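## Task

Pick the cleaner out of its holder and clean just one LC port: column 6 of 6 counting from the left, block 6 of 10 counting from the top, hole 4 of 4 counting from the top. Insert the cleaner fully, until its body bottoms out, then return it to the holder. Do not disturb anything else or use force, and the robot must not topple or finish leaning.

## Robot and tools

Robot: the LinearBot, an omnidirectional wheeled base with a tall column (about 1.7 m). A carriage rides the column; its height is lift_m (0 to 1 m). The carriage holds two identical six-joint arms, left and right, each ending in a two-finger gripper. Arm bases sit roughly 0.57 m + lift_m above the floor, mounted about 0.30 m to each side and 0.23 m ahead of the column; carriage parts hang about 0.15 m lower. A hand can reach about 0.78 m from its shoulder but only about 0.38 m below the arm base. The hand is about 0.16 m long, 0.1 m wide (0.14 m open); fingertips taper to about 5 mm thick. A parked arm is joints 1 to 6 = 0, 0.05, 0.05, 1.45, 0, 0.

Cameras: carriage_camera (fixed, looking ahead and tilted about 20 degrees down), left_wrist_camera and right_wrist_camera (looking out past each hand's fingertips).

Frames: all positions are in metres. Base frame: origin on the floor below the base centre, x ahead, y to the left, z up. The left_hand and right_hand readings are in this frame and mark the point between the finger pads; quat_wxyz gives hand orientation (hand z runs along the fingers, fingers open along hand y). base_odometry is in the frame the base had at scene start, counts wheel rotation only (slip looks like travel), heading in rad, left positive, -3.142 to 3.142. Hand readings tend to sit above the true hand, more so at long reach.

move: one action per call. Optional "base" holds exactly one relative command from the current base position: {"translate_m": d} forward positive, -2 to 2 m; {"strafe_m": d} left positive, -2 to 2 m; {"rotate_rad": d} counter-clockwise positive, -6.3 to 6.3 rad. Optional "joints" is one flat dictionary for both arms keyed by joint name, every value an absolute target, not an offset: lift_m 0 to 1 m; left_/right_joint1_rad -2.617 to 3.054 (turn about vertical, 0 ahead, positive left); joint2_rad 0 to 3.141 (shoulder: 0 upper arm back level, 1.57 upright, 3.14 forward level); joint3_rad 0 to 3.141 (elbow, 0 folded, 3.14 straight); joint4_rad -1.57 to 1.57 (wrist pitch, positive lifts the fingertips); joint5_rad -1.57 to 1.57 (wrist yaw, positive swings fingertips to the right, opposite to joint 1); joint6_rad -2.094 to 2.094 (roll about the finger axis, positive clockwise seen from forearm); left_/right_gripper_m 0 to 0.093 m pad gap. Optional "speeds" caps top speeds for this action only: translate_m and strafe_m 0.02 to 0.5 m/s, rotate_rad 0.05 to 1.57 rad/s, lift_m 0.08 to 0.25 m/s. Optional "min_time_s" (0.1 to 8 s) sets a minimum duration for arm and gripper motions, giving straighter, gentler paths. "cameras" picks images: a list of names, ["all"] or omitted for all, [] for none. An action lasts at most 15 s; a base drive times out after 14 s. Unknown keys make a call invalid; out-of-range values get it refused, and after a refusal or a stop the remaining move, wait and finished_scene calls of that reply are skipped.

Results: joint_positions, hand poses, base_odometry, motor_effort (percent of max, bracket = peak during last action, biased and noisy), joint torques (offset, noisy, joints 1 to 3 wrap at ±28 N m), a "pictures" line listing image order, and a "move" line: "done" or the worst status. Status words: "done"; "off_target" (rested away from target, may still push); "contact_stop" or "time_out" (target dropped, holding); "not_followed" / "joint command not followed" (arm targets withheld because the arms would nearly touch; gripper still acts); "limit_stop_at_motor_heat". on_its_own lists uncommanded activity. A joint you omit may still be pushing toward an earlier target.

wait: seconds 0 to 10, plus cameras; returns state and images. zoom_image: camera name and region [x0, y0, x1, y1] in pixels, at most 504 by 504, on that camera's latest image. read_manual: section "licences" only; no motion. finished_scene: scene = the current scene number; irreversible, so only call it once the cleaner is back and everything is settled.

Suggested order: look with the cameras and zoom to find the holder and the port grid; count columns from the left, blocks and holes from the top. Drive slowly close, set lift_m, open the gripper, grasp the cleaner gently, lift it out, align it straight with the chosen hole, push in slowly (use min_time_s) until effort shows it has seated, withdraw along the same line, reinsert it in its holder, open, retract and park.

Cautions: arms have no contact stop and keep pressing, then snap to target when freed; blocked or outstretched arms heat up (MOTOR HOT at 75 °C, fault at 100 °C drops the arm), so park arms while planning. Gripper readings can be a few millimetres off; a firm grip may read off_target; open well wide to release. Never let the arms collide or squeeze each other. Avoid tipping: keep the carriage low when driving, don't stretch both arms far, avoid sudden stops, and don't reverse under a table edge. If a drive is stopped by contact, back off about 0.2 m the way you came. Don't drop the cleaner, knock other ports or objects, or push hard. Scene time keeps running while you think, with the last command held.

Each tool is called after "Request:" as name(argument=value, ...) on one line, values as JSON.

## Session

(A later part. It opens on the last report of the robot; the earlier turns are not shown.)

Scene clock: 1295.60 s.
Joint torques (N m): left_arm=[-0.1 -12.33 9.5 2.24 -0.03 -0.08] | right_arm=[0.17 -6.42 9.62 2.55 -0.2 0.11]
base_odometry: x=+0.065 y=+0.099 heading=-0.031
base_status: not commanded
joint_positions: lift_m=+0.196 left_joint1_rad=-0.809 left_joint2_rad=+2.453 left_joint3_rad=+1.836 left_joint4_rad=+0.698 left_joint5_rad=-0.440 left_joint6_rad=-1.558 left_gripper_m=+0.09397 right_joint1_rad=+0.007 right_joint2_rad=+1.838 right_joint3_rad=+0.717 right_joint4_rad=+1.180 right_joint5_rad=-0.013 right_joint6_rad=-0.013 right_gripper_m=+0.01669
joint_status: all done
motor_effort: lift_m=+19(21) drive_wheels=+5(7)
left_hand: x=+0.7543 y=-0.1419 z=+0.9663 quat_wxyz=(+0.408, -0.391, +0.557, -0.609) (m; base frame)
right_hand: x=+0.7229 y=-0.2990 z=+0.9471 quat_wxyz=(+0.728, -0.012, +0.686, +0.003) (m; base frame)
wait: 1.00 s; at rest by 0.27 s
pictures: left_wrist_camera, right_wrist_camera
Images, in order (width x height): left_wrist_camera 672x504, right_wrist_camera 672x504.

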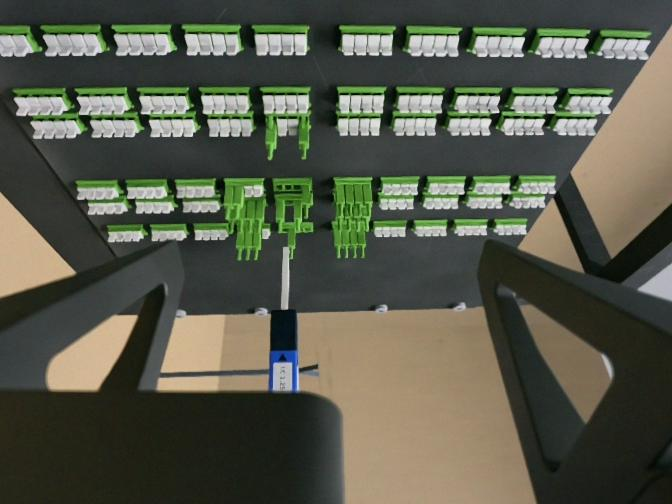

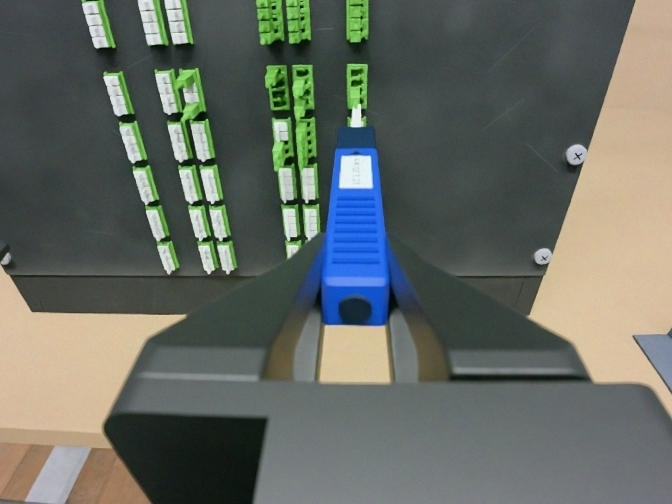

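Request:
move(base={"translate_m": -0.014}, speeds={"translate_m": 0.05}, cameras=[])

Request:
move(joints={"right_joint4_rad": 1.145}, min_time_s=1, cameras=[])

Request:
move(joints={"right_joint4_rad": 1.186}, min_time_s=1.5, cameras=[])

Request:
move(joints={"right_joint4_rad": 1.166}, min_time_s=0.5, cameras=[])

Request:
move(base={"translate_m": 0.016}, speeds={"translate_m": 0.05}, cameras=[])

Request:
wait(seconds=1.5, cameras=["left_wrist_camera","right_wrist_camera"])

Request:
zoom_image(camera="right_wrist_camera", region=[335, 74, 377, 116])

Request:
zoom_image(camera="left_wrist_camera", region=[270, 215, 320, 265])

Request:
zoom_image(camera="left_wrist_camera", region=[270, 265, 320, 315])

Scene clock: 1312.33 s.
Joint torques (N m): left_arm=[-0.03 -12.3 9.43 2.22 -0.05 -0.08] | right_arm=[-0.18 -6.65 9.58 2.68 -0.21 0.11]
move: done
base_odometry: x=+0.051 y=+0.099 heading=-0.032
base_status: done
joint_positions: lift_m=+0.196 left_joint1_rad=-0.810 left_joint2_rad=+2.453 left_joint3_rad=+1.836 left_joint4_rad=+0.698 left_joint5_rad=-0.440 left_joint6_rad=-1.558 left_gripper_m=+0.09397 right_joint1_rad=+0.012 right_joint2_rad=+1.841 right_joint3_rad=+0.717 right_joint4_rad=+1.169 right_joint5_rad=-0.013 right_joint6_rad=-0.013 right_gripper_m=+0.01669
joint_status: not commanded
motor_effort: lift_m=+19(22) drive_wheels=+6(9)
left_hand: x=+0.7538 y=-0.1425 z=+0.9663 quat_wxyz=(+0.407, -0.391, +0.557, -0.609) (m; base frame)
right_hand: x=+0.7231 y=-0.2968 z=+0.9434 quat_wxyz=(+0.723, -0.013, +0.691, +0.004) (m; base frame)
pictures: none
No camera images: "cameras" was empty.

Scene clock: 1313.63 s.
Joint torques (N m): left_arm=[-0.02 -12.26 9.44 2.22 -0.03 -0.06] | right_arm=[-0.2 -6.63 9.63 2.68 -0.21 0.11]
move: done
base_odometry: x=+0.051 y=+0.099 heading=-0.032
base_status: not commanded
joint_positions: lift_m=+0.196 left_joint1_rad=-0.810 left_joint2_rad=+2.453 left_joint3_rad=+1.836 left_joint4_rad=+0.698 left_joint5_rad=-0.440 left_joint6_rad=-1.558 left_gripper_m=+0.09397 right_joint1_rad=+0.012 right_joint2_rad=+1.841 right_joint3_rad=+0.717 right_joint4_rad=+1.147 right_joint5_rad=-0.013 right_joint6_rad=-0.013 right_gripper_m=+0.01669
joint_status: all done
motor_effort: lift_m=+21(21) drive_wheels=+7(7)
left_hand: x=+0.7538 y=-0.1425 z=+0.9663 quat_wxyz=(+0.407, -0.391, +0.557, -0.609) (m; base frame)
right_hand: x=+0.7233 y=-0.2968 z=+0.9381 quat_wxyz=(+0.716, -0.013, +0.698, +0.004) (m; base frame)
pictures: none
No camera images: "cameras" was empty.

Scene clock: 1315.43 s.
Joint torques (N m): left_arm=[0.01 -12.33 9.47 2.24 -0.03 -0.08] | right_arm=[-0.18 -6.6 9.62 2.86 -0.21 0.11]
move: done
base_odometry: x=+0.051 y=+0.099 heading=-0.032
base_status: not commanded
joint_positions: lift_m=+0.196 left_joint1_rad=-0.810 left_joint2_rad=+2.453 left_joint3_rad=+1.836 left_joint4_rad=+0.698 left_joint5_rad=-0.440 left_joint6_rad=-1.558 left_gripper_m=+0.09397 right_joint1_rad=+0.012 right_joint2_rad=+1.841 right_joint3_rad=+0.717 right_joint4_rad=+1.171 right_joint5_rad=-0.013 right_joint6_rad=-0.013 right_gripper_m=+0.01669
joint_status: all done
motor_effort: lift_m=+20(22) drive_wheels=+6(8)
left_hand: x=+0.7538 y=-0.1425 z=+0.9663 quat_wxyz=(+0.407, -0.391, +0.557, -0.609) (m; base frame)
right_hand: x=+0.7231 y=-0.2968 z=+0.9440 quat_wxyz=(+0.724, -0.013, +0.690, +0.004) (m; base frame)
pictures: none
No camera images: "cameras" was empty.

Scene clock: 1316.23 s.
Joint torques (N m): left_arm=[0.01 -12.31 9.43 2.23 -0.05 -0.08] | right_arm=[-0.2 -6.63 9.61 2.66 -0.21 0.11]
move: done
base_odometry: x=+0.051 y=+0.099 heading=-0.032
base_status: not commanded
joint_positions: lift_m=+0.196 left_joint1_rad=-0.810 left_joint2_rad=+2.453 left_joint3_rad=+1.836 left_joint4_rad=+0.698 left_joint5_rad=-0.440 left_joint6_rad=-1.558 left_gripper_m=+0.09397 right_joint1_rad=+0.012 right_joint2_rad=+1.841 right_joint3_rad=+0.717 right_joint4_rad=+1.168 right_joint5_rad=-0.013 right_joint6_rad=-0.013 right_gripper_m=+0.01669
joint_status: all done
motor_effort: lift_m=+19(21) drive_wheels=+6(7)
left_hand: x=+0.7538 y=-0.1425 z=+0.9663 quat_wxyz=(+0.407, -0.391, +0.557, -0.609) (m; base frame)
right_hand: x=+0.7231 y=-0.2968 z=+0.9432 quat_wxyz=(+0.723, -0.013, +0.691, +0.004) (m; base frame)
pictures: none
No camera images: "cameras" was empty.

Scene clock: 1317.07 s.
Joint torques (N m): left_arm=[-0.1 -12.36 9.42 2.24 -0.07 -0.08] | right_arm=[-0.32 -6.82 9.58 2.69 -0.2 0.11]
move: done
base_odometry: x=+0.067 y=+0.099 heading=-0.031
base_status: done
joint_positions: lift_m=+0.196 left_joint1_rad=-0.809 left_joint2_rad=+2.453 left_joint3_rad=+1.836 left_joint4_rad=+0.698 left_joint5_rad=-0.440 left_joint6_rad=-1.558 left_gripper_m=+0.09397 right_joint1_rad=+0.013 right_joint2_rad=+1.843 right_joint3_rad=+0.717 right_joint4_rad=+1.165 right_joint5_rad=-0.014 right_joint6_rad=-0.013 right_gripper_m=+0.01669
joint_status: not commanded
motor_effort: lift_m=+21(22) drive_wheels=-4(13)
left_hand: x=+0.7543 y=-0.1419 z=+0.9663 quat_wxyz=(+0.408, -0.391, +0.557, -0.609) (m; base frame)
right_hand: x=+0.7234 y=-0.2961 z=+0.9412 quat_wxyz=(+0.721, -0.014, +0.693, +0.005) (m; base frame)
pictures: none
No camera images: "cameras" was empty.

Scene clock: 1318.57 s.
Joint torques (N m): left_arm=[-0.09 -12.3 9.43 2.24 -0.04 -0.08] | right_arm=[-0.29 -6.82 9.62 2.7 -0.19 0.11]
base_odometry: x=+0.067 y=+0.099 heading=-0.031
base_status: done
joint_positions: lift_m=+0.196 left_joint1_rad=-0.809 left_joint2_rad=+2.453 left_joint3_rad=+1.836 left_joint4_rad=+0.698 left_joint5_rad=-0.440 left_joint6_rad=-1.558 left_gripper_m=+0.09397 right_joint1_rad=+0.013 right_joint2_rad=+1.843 right_joint3_rad=+0.717 right_joint4_rad=+1.165 right_joint5_rad=-0.014 right_joint6_rad=-0.013 right_gripper_m=+0.01669
joint_status: not commanded
motor_effort: lift_m=+19(22) drive_wheels=-2(13)
left_hand: x=+0.7543 y=-0.1419 z=+0.9663 quat_wxyz=(+0.408, -0.391, +0.557, -0.609) (m; base frame)
right_hand: x=+0.7234 y=-0.2961 z=+0.9412 quat_wxyz=(+0.721, -0.014, +0.693, +0.005) (m; base frame)
wait: 1.50 s; at rest by 0.27 s
pictures: left_wrist_camera, right_wrist_camera
Images, in order (width x height): left_wrist_camera 672x504, right_wrist_camera 672x504.

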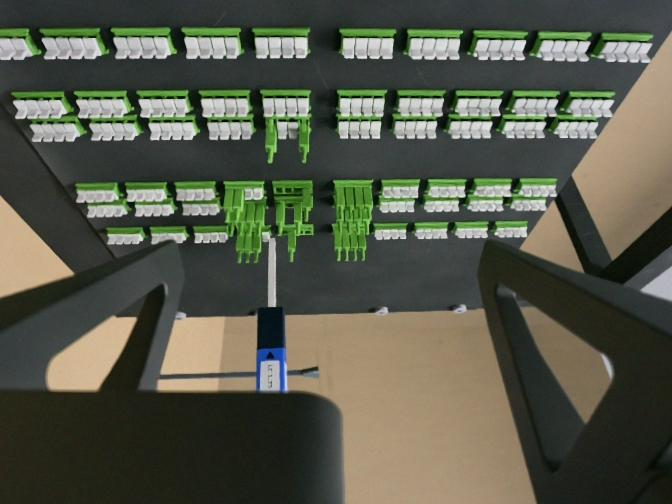

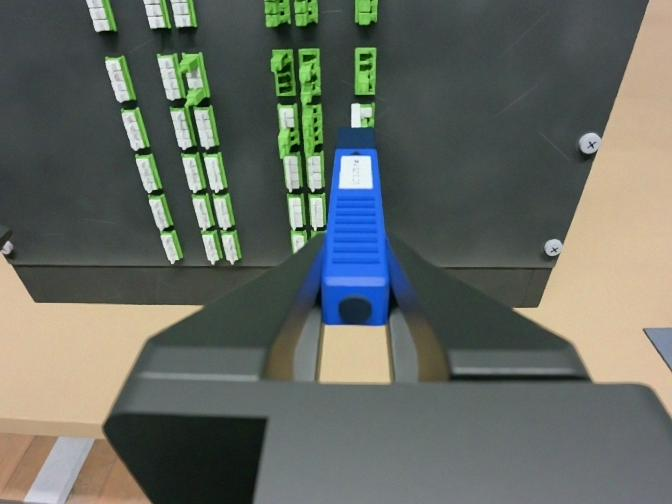

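Scaled by 12.000 from the camera's 672x504 image, which has a finer 960x720 frame.

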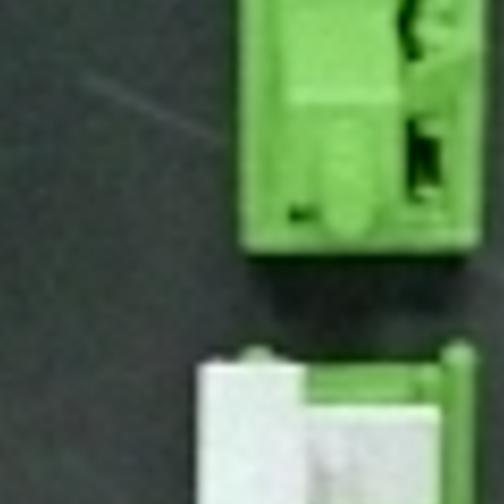

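Scaled by 10.080 from the camera's 672x504 image, which has a finer 960x720 frame.

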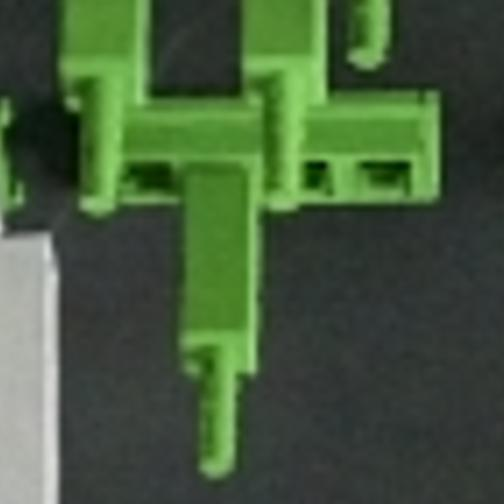

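Scaled by 10.080 from the camera's 672x504 image, which has a finer 960x720 frame.

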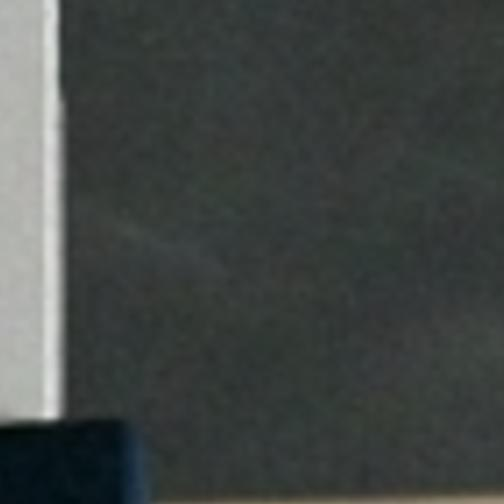

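Request:
move(base={"translate_m": -0.025}, speeds={"translate_m": 0.05}, cameras=[])

Request:
wait(seconds=1.5, cameras=["right_wrist_camera", "left_wrist_camera"])

Scene clock: 1344.90 s.
Joint torques (N m): left_arm=[-0.13 -12.19 9.44 2.22 -0.03 -0.08] | right_arm=[-0.47 -6.91 9.61 2.74 -0.19 0.11]
move: done
base_odometry: x=+0.042 y=+0.100 heading=-0.032
base_status: done
joint_positions: lift_m=+0.196 left_joint1_rad=-0.809 left_joint2_rad=+2.453 left_joint3_rad=+1.836 left_joint4_rad=+0.698 left_joint5_rad=-0.440 left_joint6_rad=-1.558 left_gripper_m=+0.09397 right_joint1_rad=+0.015 right_joint2_rad=+1.844 right_joint3_rad=+0.717 right_joint4_rad=+1.163 right_joint5_rad=-0.015 right_joint6_rad=-0.013 right_gripper_m=+0.01669
joint_status: not commanded
motor_effort: lift_m=+18(21) drive_wheels=+5(9)
left_hand: x=+0.7545 y=-0.1417 z=+0.9663 quat_wxyz=(+0.408, -0.391, +0.557, -0.609) (m; base frame)
right_hand: x=+0.7234 y=-0.2949 z=+0.9400 quat_wxyz=(+0.719, -0.015, +0.694, +0.006) (m; base frame)
pictures: none
No camera images: "cameras" was empty.

Scene clock: 1346.40 s.
Joint torques (N m): left_arm=[-0.1 -12.3 9.43 2.21 -0.03 -0.08] | right_arm=[-0.42 -6.94 9.59 2.74 -0.18 0.11]
base_odometry: x=+0.042 y=+0.100 heading=-0.032
base_status: done
joint_positions: lift_m=+0.196 left_joint1_rad=-0.809 left_joint2_rad=+2.453 left_joint3_rad=+1.836 left_joint4_rad=+0.698 left_joint5_rad=-0.440 left_joint6_rad=-1.558 left_gripper_m=+0.09397 right_joint1_rad=+0.015 right_joint2_rad=+1.844 right_joint3_rad=+0.717 right_joint4_rad=+1.163 right_joint5_rad=-0.015 right_joint6_rad=-0.013 right_gripper_m=+0.01669
joint_status: not commanded
motor_effort: lift_m=+19(21) drive_wheels=+5(9)
left_hand: x=+0.7545 y=-0.1417 z=+0.9663 quat_wxyz=(+0.408, -0.391, +0.557, -0.609) (m; base frame)
right_hand: x=+0.7234 y=-0.2949 z=+0.9400 quat_wxyz=(+0.719, -0.015, +0.694, +0.006) (m; base frame)
wait: 1.50 s; at rest by 0.27 s
pictures: left_wrist_camera, right_wrist_camera
Images, in order (width x height): left_wrist_camera 672x504, right_wrist_camera 672x504.

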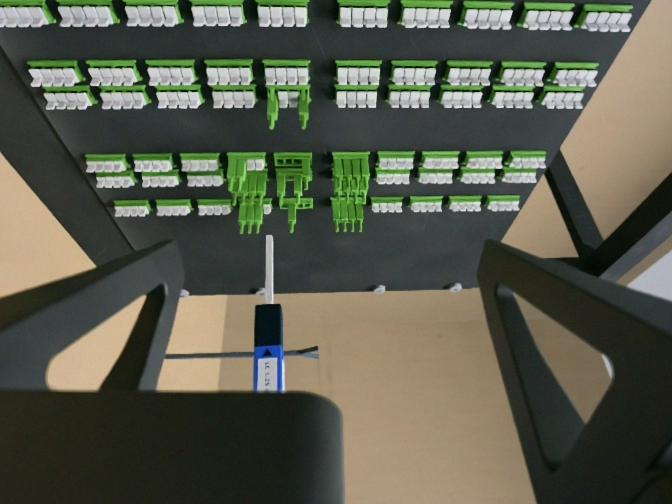

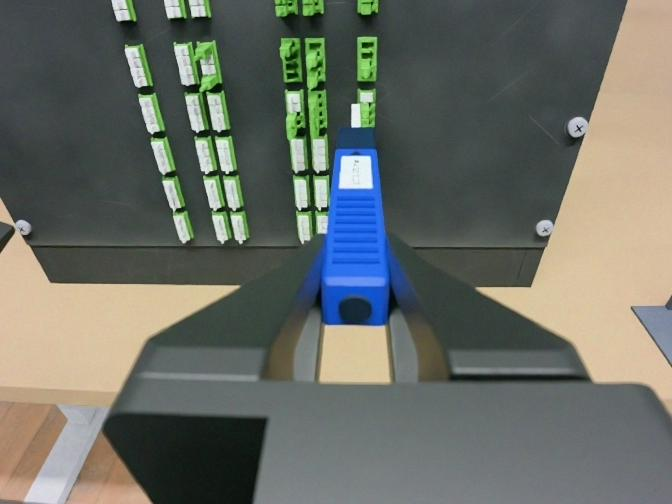

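Request:
move(joints={"right_joint1_rad": 0.002, "right_joint4_rad": 1.1955}, min_time_s=1.5, cameras=[])

Request:
wait(seconds=1, cameras=["right_wrist_camera", "left_wrist_camera"])

Request:
zoom_image(camera="right_wrist_camera", region=[335, 74, 377, 116])

Request:
zoom_image(camera="left_wrist_camera", region=[250, 200, 300, 250])

Scene clock: 1355.43 s.
Joint torques (N m): left_arm=[-0.14 -12.33 9.4 2.24 -0.03 -0.08] | right_arm=[-1.09 -6.94 9.59 2.84 -0.19 0.11]
move: done
base_odometry: x=+0.042 y=+0.100 heading=-0.032
base_status: not commanded
joint_positions: lift_m=+0.196 left_joint1_rad=-0.809 left_joint2_rad=+2.453 left_joint3_rad=+1.836 left_joint4_rad=+0.698 left_joint5_rad=-0.440 left_joint6_rad=-1.558 left_gripper_m=+0.09397 right_joint1_rad=+0.008 right_joint2_rad=+1.844 right_joint3_rad=+0.717 right_joint4_rad=+1.181 right_joint5_rad=-0.015 right_joint6_rad=-0.013 right_gripper_m=+0.01669
joint_status: all done
motor_effort: lift_m=+21(22) drive_wheels=+7(8)
left_hand: x=+0.7545 y=-0.1417 z=+0.9663 quat_wxyz=(+0.408, -0.391, +0.557, -0.609) (m; base frame)
right_hand: x=+0.7233 y=-0.2985 z=+0.9446 quat_wxyz=(+0.726, -0.012, +0.688, +0.003) (m; base frame)
pictures: none
No camera images: "cameras" was empty.

Scene clock: 1356.43 s.
Joint torques (N m): left_arm=[-0.17 -12.36 9.52 2.24 -0.04 -0.08] | right_arm=[-1.07 -6.93 9.59 2.84 -0.19 0.11]
base_odometry: x=+0.042 y=+0.100 heading=-0.032
base_status: not commanded
joint_positions: lift_m=+0.196 left_joint1_rad=-0.809 left_joint2_rad=+2.453 left_joint3_rad=+1.836 left_joint4_rad=+0.698 left_joint5_rad=-0.440 left_joint6_rad=-1.558 left_gripper_m=+0.09397 right_joint1_rad=+0.008 right_joint2_rad=+1.844 right_joint3_rad=+0.717 right_joint4_rad=+1.182 right_joint5_rad=-0.015 right_joint6_rad=-0.013 right_gripper_m=+0.01669
joint_status: all done
motor_effort: lift_m=+20(22) drive_wheels=+7(8)
left_hand: x=+0.7545 y=-0.1417 z=+0.9663 quat_wxyz=(+0.408, -0.391, +0.557, -0.609) (m; base frame)
right_hand: x=+0.7233 y=-0.2985 z=+0.9447 quat_wxyz=(+0.726, -0.012, +0.687, +0.003) (m; base frame)
wait: 1.00 s; at rest by 0.27 s
pictures: left_wrist_camera, right_wrist_camera
Images, in order (width x height): left_wrist_camera 672x504, right_wrist_camera 672x504.

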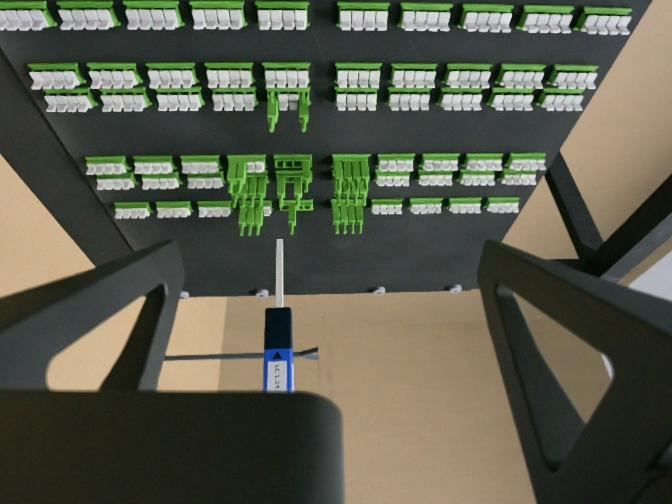

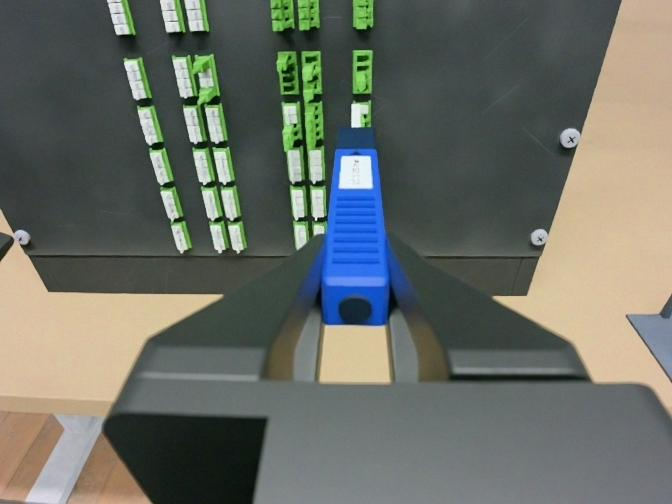

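Scaled by 12.000 from the camera's 672x504 image, which has a finer 960x720 frame.

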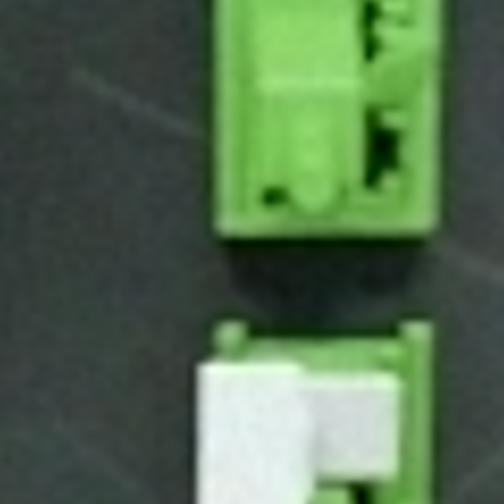

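Scaled by 10.080 from the camera's 672x504 image, which has a finer 960x720 frame.

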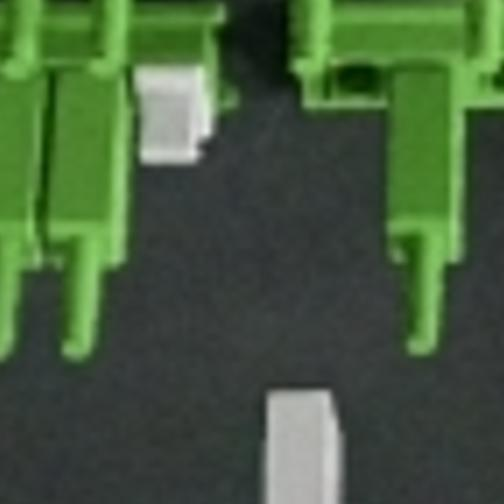

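Request:
move(joints={"lift_m": 0.1995, "right_joint1_rad": 0.008, "right_joint4_rad": 1.188}, speeds={"lift_m": 0.08}, cameras=[])

Request:
wait(seconds=1, cameras=["right_wrist_camera", "left_wrist_camera"])

Request:
zoom_image(camera="right_wrist_camera", region=[335, 74, 377, 116])

Request:
zoom_image(camera="left_wrist_camera", region=[265, 200, 315, 250])

Scene clock: 1365.97 s.
Joint torques (N m): left_arm=[-0.1 -12.42 9.4 2.25 -0.03 -0.09] | right_arm=[-0.58 -7.17 9.54 2.7 -0.19 0.11]
move: done
base_odometry: x=+0.042 y=+0.100 heading=-0.032
base_status: not commanded
joint_positions: lift_m=+0.199 left_joint1_rad=-0.809 left_joint2_rad=+2.454 left_joint3_rad=+1.836 left_joint4_rad=+0.699 left_joint5_rad=-0.440 left_joint6_rad=-1.558 left_gripper_m=+0.09397 right_joint1_rad=+0.008 right_joint2_rad=+1.847 right_joint3_rad=+0.717 right_joint4_rad=+1.184 right_joint5_rad=-0.015 right_joint6_rad=-0.013 right_gripper_m=+0.01669
joint_status: all done
motor_effort: lift_m=+25(28) drive_wheels=+7(8)
left_hand: x=+0.7545 y=-0.1417 z=+0.9689 quat_wxyz=(+0.408, -0.391, +0.557, -0.608) (m; base frame)
right_hand: x=+0.7234 y=-0.2985 z=+0.9472 quat_wxyz=(+0.726, -0.012, +0.688, +0.003) (m; base frame)
pictures: none
No camera images: "cameras" was empty.

Scene clock: 1366.97 s.
Joint torques (N m): left_arm=[-0.14 -12.46 9.44 2.21 -0.04 -0.08] | right_arm=[-0.59 -7.12 9.57 2.74 -0.19 0.11]
base_odometry: x=+0.042 y=+0.100 heading=-0.032
base_status: not commanded
joint_positions: lift_m=+0.199 left_joint1_rad=-0.809 left_joint2_rad=+2.454 left_joint3_rad=+1.836 left_joint4_rad=+0.699 left_joint5_rad=-0.440 left_joint6_rad=-1.559 left_gripper_m=+0.09397 right_joint1_rad=+0.008 right_joint2_rad=+1.847 right_joint3_rad=+0.717 right_joint4_rad=+1.184 right_joint5_rad=-0.015 right_joint6_rad=-0.013 right_gripper_m=+0.01669
joint_status: all done
motor_effort: lift_m=+25(28) drive_wheels=+6(8)
left_hand: x=+0.7545 y=-0.1417 z=+0.9689 quat_wxyz=(+0.408, -0.392, +0.557, -0.608) (m; base frame)
right_hand: x=+0.7234 y=-0.2985 z=+0.9472 quat_wxyz=(+0.726, -0.012, +0.688, +0.003) (m; base frame)
wait: 1.00 s; at rest by 0.27 s
pictures: left_wrist_camera, right_wrist_camera
Images, in order (width x height): left_wrist_camera 672x504, right_wrist_camera 672x504.

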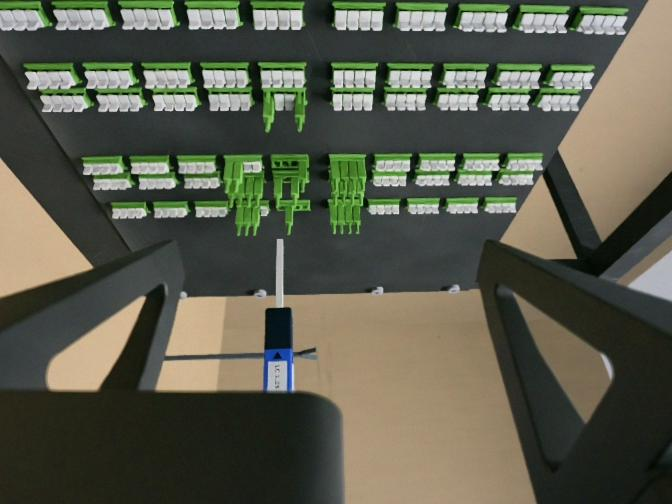

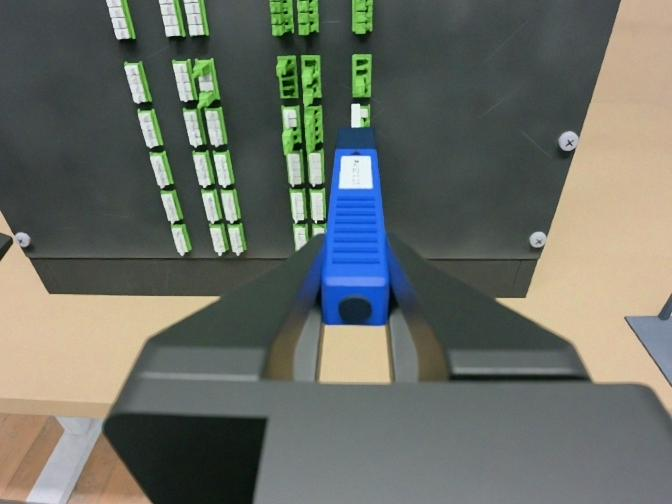

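Scaled by 12.000 from the camera's 672x504 image, which has a finer 960x720 frame.

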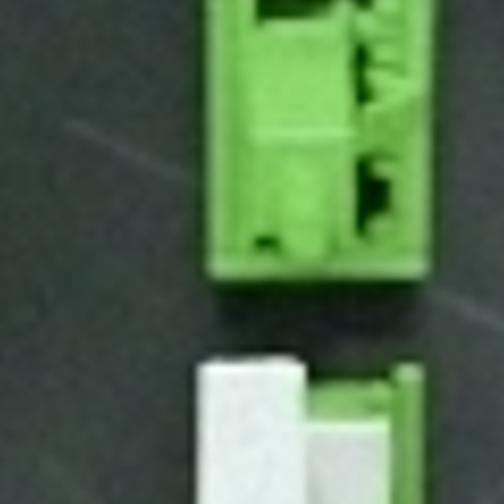

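Scaled by 10.080 from the camera's 672x504 image, which has a finer 960x720 frame.

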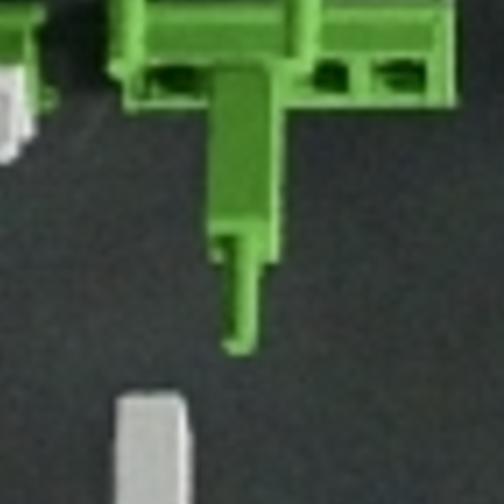

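Request:
move(joints={"lift_m": 0.2013, "right_joint1_rad": -0.002, "right_joint4_rad": 1.19}, speeds={"lift_m": 0.08}, min_time_s=1, cameras=[])

Request:
move(joints={"right_joint1_rad": 0.0035}, cameras=[])

Request:
wait(seconds=1, cameras=["right_wrist_camera", "left_wrist_camera"])

Request:
zoom_image(camera="right_wrist_camera", region=[335, 74, 377, 116])

Request:
zoom_image(camera="left_wrist_camera", region=[265, 200, 315, 250])

Scene clock: 1374.80 s.
Joint torques (N m): left_arm=[-0.14 -12.44 9.44 2.21 -0.04 -0.09] | right_arm=[-1.06 -7.17 9.59 2.76 -0.19 0.11]
move: done
base_odometry: x=+0.042 y=+0.100 heading=-0.032
base_status: not commanded
joint_positions: lift_m=+0.201 left_joint1_rad=-0.809 left_joint2_rad=+2.454 left_joint3_rad=+1.836 left_joint4_rad=+0.699 left_joint5_rad=-0.440 left_joint6_rad=-1.559 left_gripper_m=+0.09397 right_joint1_rad=+0.004 right_joint2_rad=+1.847 right_joint3_rad=+0.717 right_joint4_rad=+1.183 right_joint5_rad=-0.015 right_joint6_rad=-0.013 right_gripper_m=+0.01669
joint_status: all done
motor_effort: lift_m=+25(30) drive_wheels=+5(8)
left_hand: x=+0.7545 y=-0.1417 z=+0.9706 quat_wxyz=(+0.408, -0.392, +0.557, -0.608) (m; base frame)
right_hand: x=+0.7235 y=-0.3004 z=+0.9486 quat_wxyz=(+0.726, -0.011, +0.688, +0.002) (m; base frame)
pictures: none
No camera images: "cameras" was empty.

Scene clock: 1375.13 s.
Joint torques (N m): left_arm=[-0.13 -12.45 9.44 2.21 -0.05 -0.07] | right_arm=[-0.62 -7.19 9.57 2.76 -0.19 0.11]
move: done
base_odometry: x=+0.042 y=+0.100 heading=-0.032
base_status: not commanded
joint_positions: lift_m=+0.201 left_joint1_rad=-0.809 left_joint2_rad=+2.454 left_joint3_rad=+1.836 left_joint4_rad=+0.699 left_joint5_rad=-0.440 left_joint6_rad=-1.559 left_gripper_m=+0.09397 right_joint1_rad=+0.004 right_joint2_rad=+1.847 right_joint3_rad=+0.717 right_joint4_rad=+1.183 right_joint5_rad=-0.015 right_joint6_rad=-0.013 right_gripper_m=+0.01669
joint_status: all done
motor_effort: lift_m=+25(27) drive_wheels=+5(7)
left_hand: x=+0.7545 y=-0.1417 z=+0.9706 quat_wxyz=(+0.408, -0.392, +0.557, -0.608) (m; base frame)
right_hand: x=+0.7235 y=-0.3004 z=+0.9486 quat_wxyz=(+0.726, -0.011, +0.688, +0.002) (m; base frame)
pictures: none
No camera images: "cameras" was empty.

Scene clock: 1376.13 s.
Joint torques (N m): left_arm=[-0.14 -12.46 9.46 2.21 -0.04 -0.09] | right_arm=[-0.66 -7.19 9.58 2.76 -0.18 0.11]
base_odometry: x=+0.042 y=+0.100 heading=-0.032
base_status: not commanded
joint_positions: lift_m=+0.201 left_joint1_rad=-0.809 left_joint2_rad=+2.454 left_joint3_rad=+1.836 left_joint4_rad=+0.699 left_joint5_rad=-0.440 left_joint6_rad=-1.559 left_gripper_m=+0.09397 right_joint1_rad=+0.004 right_joint2_rad=+1.847 right_joint3_rad=+0.717 right_joint4_rad=+1.183 right_joint5_rad=-0.015 right_joint6_rad=-0.013 right_gripper_m=+0.01669
joint_status: all done
motor_effort: lift_m=+26(27) drive_wheels=+6(7)
left_hand: x=+0.7545 y=-0.1417 z=+0.9706 quat_wxyz=(+0.408, -0.392, +0.557, -0.608) (m; base frame)
right_hand: x=+0.7235 y=-0.3004 z=+0.9486 quat_wxyz=(+0.726, -0.011, +0.688, +0.002) (m; base frame)
wait: 1.00 s; at rest by 0.27 s
pictures: left_wrist_camera, right_wrist_camera
Images, in order (width x height): left_wrist_camera 672x504, right_wrist_camera 672x504.

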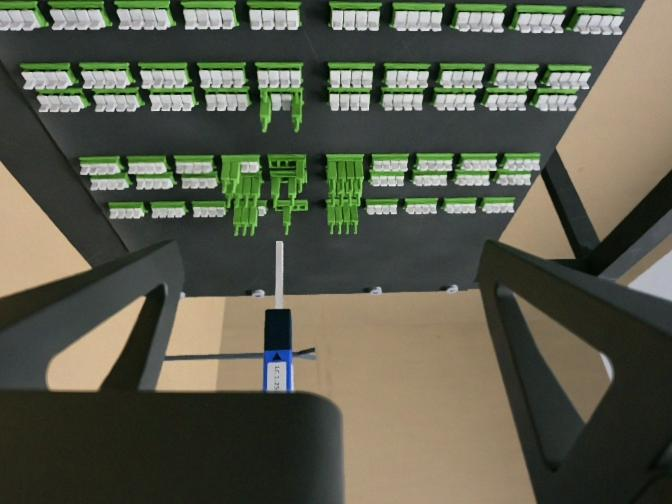

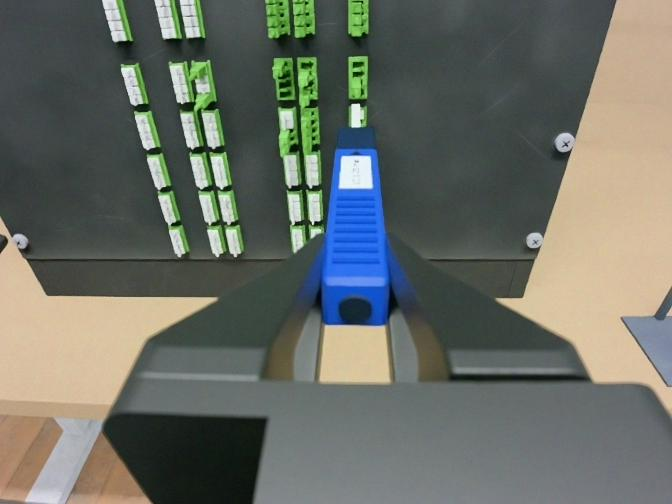

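Scaled by 12.000 from the camera's 672x504 image, which has a finer 960x720 frame.

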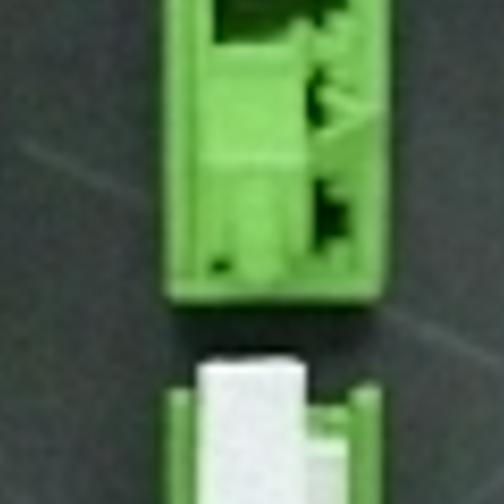

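Scaled by 10.080 from the camera's 672x504 image, which has a finer 960x720 frame.

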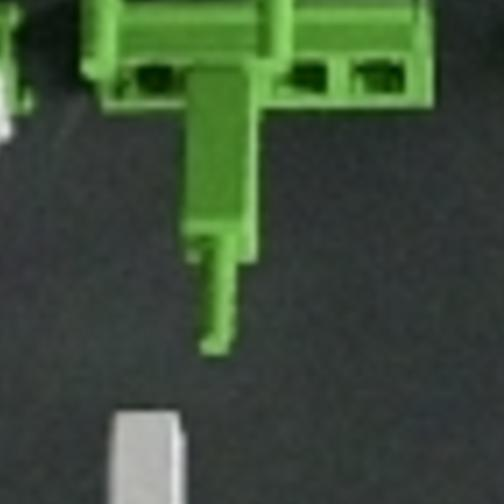

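Request:
move(joints={"lift_m": 0.202}, base={"translate_m": 0.02}, speeds={"lift_m": 0.08, "translate_m": 0.05}, cameras=[])

Request:
wait(seconds=1.5, cameras=["right_wrist_camera", "left_wrist_camera"])

Request:
zoom_image(camera="right_wrist_camera", region=[335, 74, 377, 116])

Request:
zoom_image(camera="left_wrist_camera", region=[265, 200, 315, 250])

Scene clock: 1383.17 s.
Joint torques (N m): left_arm=[-0.14 -12.37 9.51 2.22 -0.03 -0.07] | right_arm=[-0.61 -7.15 9.57 2.75 -0.17 0.11]
move: done
base_odometry: x=+0.062 y=+0.099 heading=-0.031
base_status: done
joint_positions: lift_m=+0.202 left_joint1_rad=-0.808 left_joint2_rad=+2.454 left_joint3_rad=+1.836 left_joint4_rad=+0.699 left_joint5_rad=-0.440 left_joint6_rad=-1.559 left_gripper_m=+0.09397 right_joint1_rad=+0.003 right_joint2_rad=+1.848 right_joint3_rad=+0.717 right_joint4_rad=+1.184 right_joint5_rad=-0.016 right_joint6_rad=-0.013 right_gripper_m=+0.01669
joint_status: all done
motor_effort: lift_m=+25(27) drive_wheels=-3(12)
left_hand: x=+0.7549 y=-0.1413 z=+0.9713 quat_wxyz=(+0.408, -0.392, +0.557, -0.608) (m; base frame)
right_hand: x=+0.7235 y=-0.3007 z=+0.9492 quat_wxyz=(+0.726, -0.011, +0.688, +0.002) (m; base frame)
pictures: none
No camera images: "cameras" was empty.

Scene clock: 1384.67 s.
Joint torques (N m): left_arm=[-0.21 -12.36 9.43 2.22 -0.05 -0.09] | right_arm=[-0.59 -7.2 9.58 2.76 -0.18 0.11]
base_odometry: x=+0.062 y=+0.099 heading=-0.031
base_status: done
joint_positions: lift_m=+0.202 left_joint1_rad=-0.808 left_joint2_rad=+2.454 left_joint3_rad=+1.836 left_joint4_rad=+0.699 left_joint5_rad=-0.440 left_joint6_rad=-1.559 left_gripper_m=+0.09397 right_joint1_rad=+0.003 right_joint2_rad=+1.848 right_joint3_rad=+0.717 right_joint4_rad=+1.184 right_joint5_rad=-0.016 right_joint6_rad=-0.013 right_gripper_m=+0.01669
joint_status: all done
motor_effort: lift_m=+25(27) drive_wheels=-3(12)
left_hand: x=+0.7549 y=-0.1413 z=+0.9713 quat_wxyz=(+0.408, -0.392, +0.557, -0.608) (m; base frame)
right_hand: x=+0.7235 y=-0.3007 z=+0.9492 quat_wxyz=(+0.726, -0.011, +0.688, +0.002) (m; base frame)
wait: 1.50 s; at rest by 0.27 s
pictures: left_wrist_camera, right_wrist_camera
Images, in order (width x height): left_wrist_camera 672x504, right_wrist_camera 672x504.

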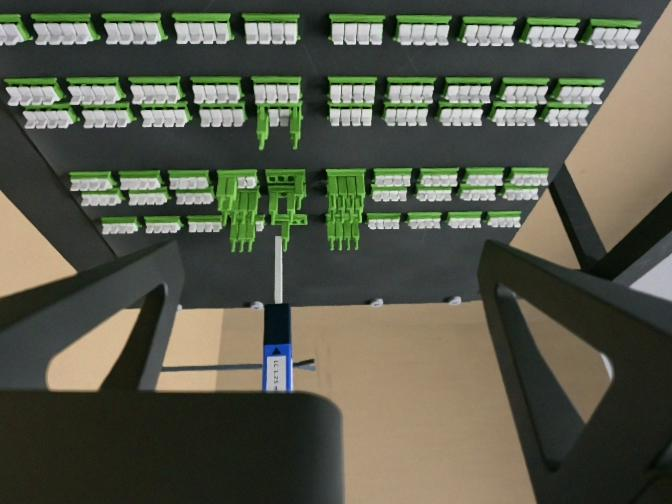

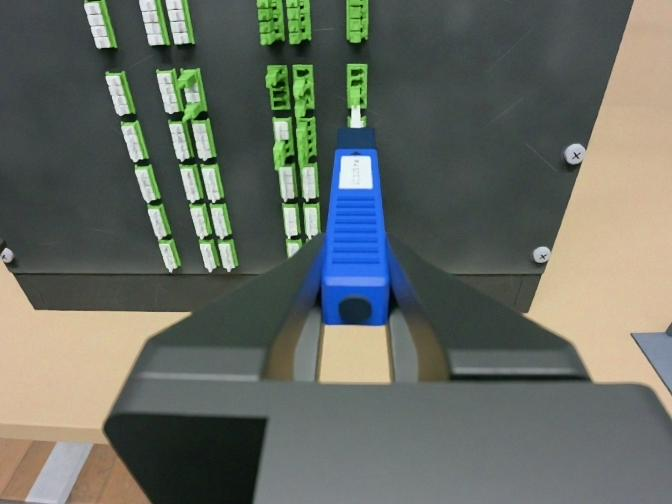

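Scaled by 12.000 from the camera's 672x504 image, which has a finer 960x720 frame.

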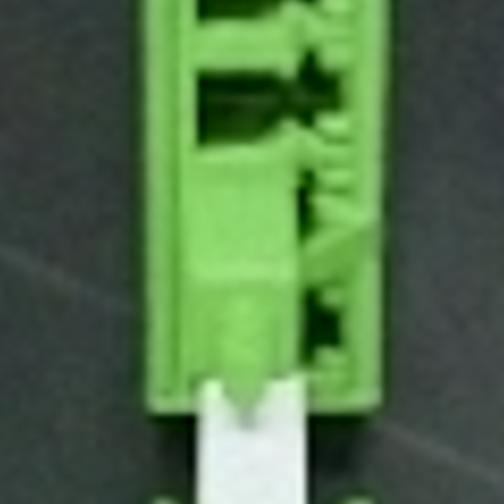

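Scaled by 10.080 from the camera's 672x504 image, which has a finer 960x720 frame.

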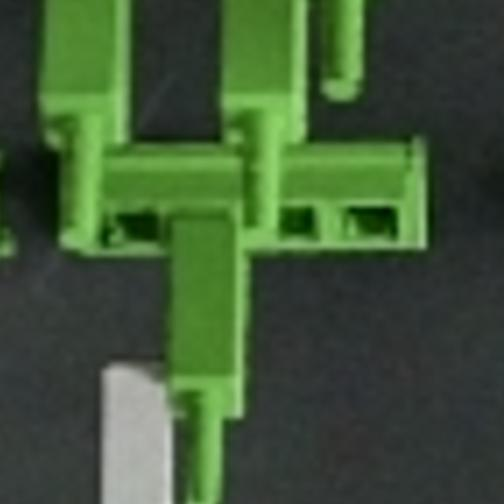

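Request:
zoom_image(camera="left_wrist_camera", region=[268, 208, 312, 241])

Request:
zoom_image(camera="left_wrist_camera", region=[240, 140, 340, 240])

Scaled by 11.455 from the camera's 672x504 image, which has a finer 960x720 frame.

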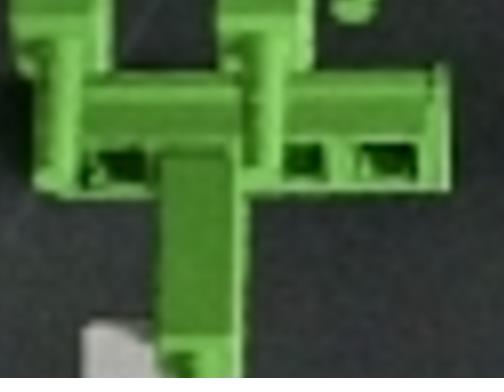

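Scaled by 5.040 from the camera's 672x504 image, which has a finer 960x720 frame.

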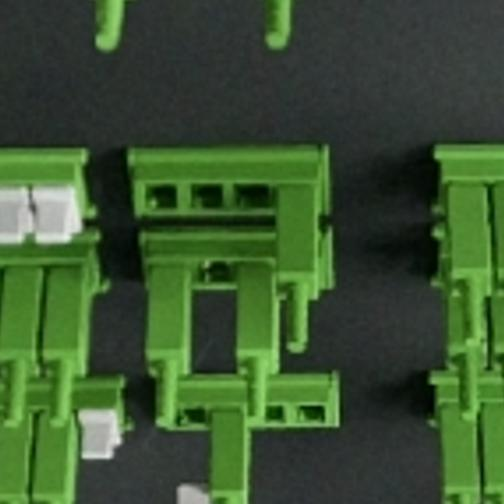

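Request:
move(joints={"lift_m": 0.2001}, speeds={"lift_m": 0.08}, cameras=[])

Request:
wait(seconds=1, cameras=["right_wrist_camera", "left_wrist_camera"])

Request:
zoom_image(camera="right_wrist_camera", region=[335, 74, 377, 116])

Request:
zoom_image(camera="left_wrist_camera", region=[265, 200, 315, 250])

Scene clock: 1432.70 s.
Joint torques (N m): left_arm=[-0.13 -12.44 9.47 2.24 -0.03 -0.08] | right_arm=[-0.59 -7.2 9.58 2.78 -0.18 0.11]
move: done
base_odometry: x=+0.062 y=+0.099 heading=-0.031
base_status: not commanded
joint_positions: lift_m=+0.200 left_joint1_rad=-0.808 left_joint2_rad=+2.454 left_joint3_rad=+1.836 left_joint4_rad=+0.698 left_joint5_rad=-0.440 left_joint6_rad=-1.559 left_gripper_m=+0.09397 right_joint1_rad=+0.003 right_joint2_rad=+1.848 right_joint3_rad=+0.717 right_joint4_rad=+1.182 right_joint5_rad=-0.016 right_joint6_rad=-0.013 right_gripper_m=+0.01669
joint_status: all done
motor_effort: lift_m=+20(20) drive_wheels=-4(5)
left_hand: x=+0.7549 y=-0.1413 z=+0.9700 quat_wxyz=(+0.408, -0.392, +0.557, -0.608) (m; base frame)
right_hand: x=+0.7235 y=-0.3007 z=+0.9476 quat_wxyz=(+0.725, -0.011, +0.689, +0.002) (m; base frame)
pictures: none
No camera images: "cameras" was empty.

Scene clock: 1433.70 s.
Joint torques (N m): left_arm=[-0.1 -12.44 9.43 2.23 -0.04 -0.08] | right_arm=[-0.61 -7.23 9.58 2.78 -0.17 0.11]
base_odometry: x=+0.062 y=+0.099 heading=-0.031
base_status: not commanded
joint_positions: lift_m=+0.200 left_joint1_rad=-0.808 left_joint2_rad=+2.454 left_joint3_rad=+1.836 left_joint4_rad=+0.698 left_joint5_rad=-0.440 left_joint6_rad=-1.559 left_gripper_m=+0.09397 right_joint1_rad=+0.003 right_joint2_rad=+1.848 right_joint3_rad=+0.717 right_joint4_rad=+1.182 right_joint5_rad=-0.016 right_joint6_rad=-0.013 right_gripper_m=+0.01669
joint_status: all done
motor_effort: lift_m=+19(20) drive_wheels=-4(5)
left_hand: x=+0.7549 y=-0.1413 z=+0.9700 quat_wxyz=(+0.408, -0.392, +0.557, -0.608) (m; base frame)
right_hand: x=+0.7235 y=-0.3007 z=+0.9476 quat_wxyz=(+0.725, -0.011, +0.689, +0.002) (m; base frame)
wait: 1.00 s; at rest by 0.27 s
pictures: left_wrist_camera, right_wrist_camera
Images, in order (width x height): left_wrist_camera 672x504, right_wrist_camera 672x504.

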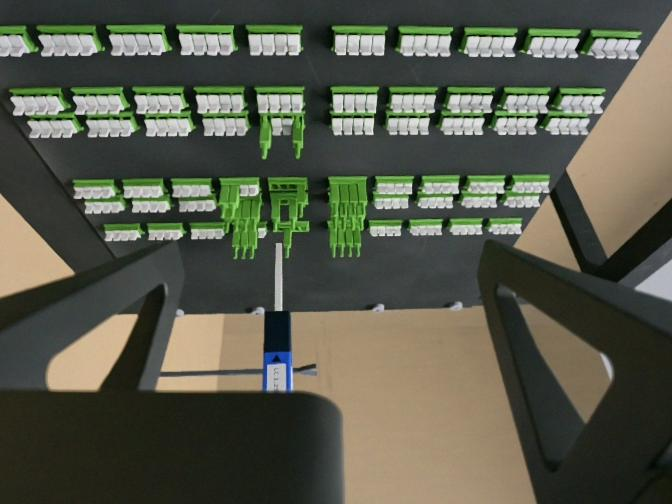

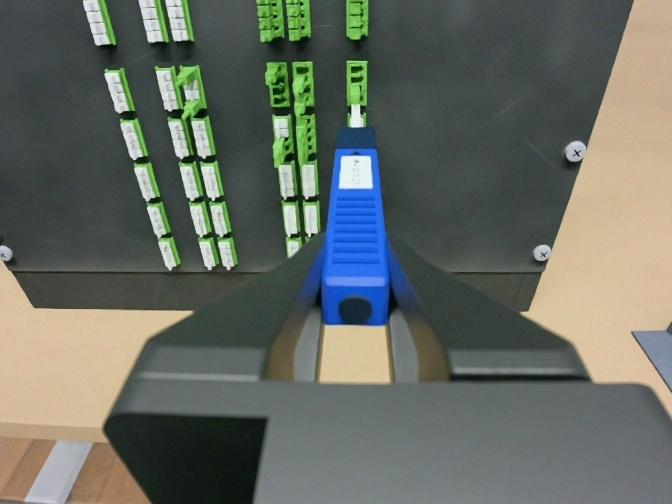

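Scaled by 12.000 from the camera's 672x504 image, which has a finer 960x720 frame.

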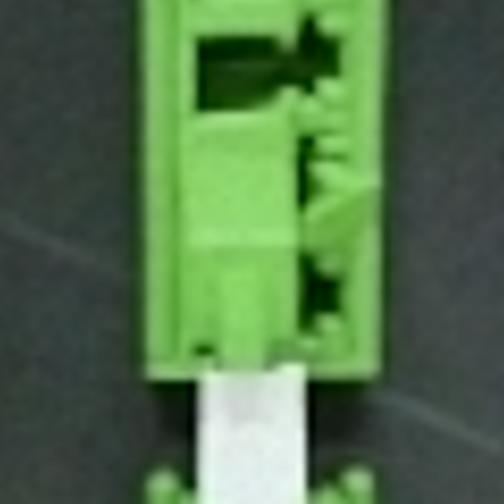

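Scaled by 10.080 from the camera's 672x504 image, which has a finer 960x720 frame.

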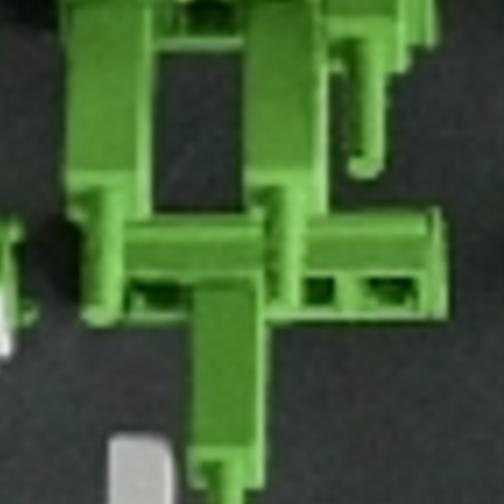

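Request:
zoom_image(camera="left_wrist_camera", region=[270, 225, 300, 255])

Request:
zoom_image(camera="left_wrist_camera", region=[262, 222, 312, 282])

Scaled by 16.800 from the camera's 672x504 image, which has a finer 960x720 frame.

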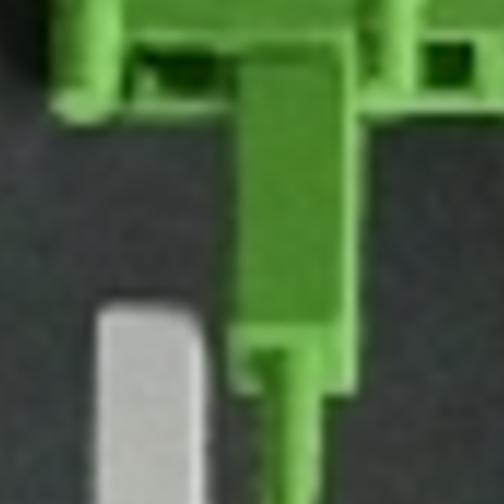

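Scaled by 8.400 from the camera's 672x504 image, which has a finer 960x720 frame.

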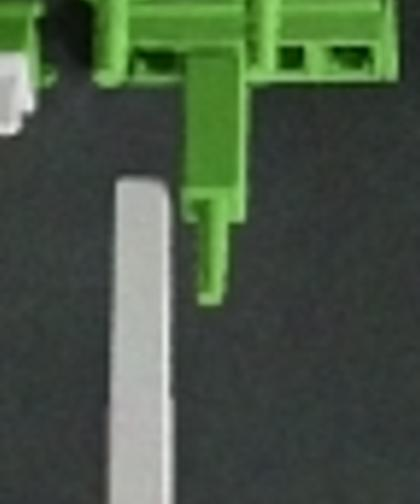

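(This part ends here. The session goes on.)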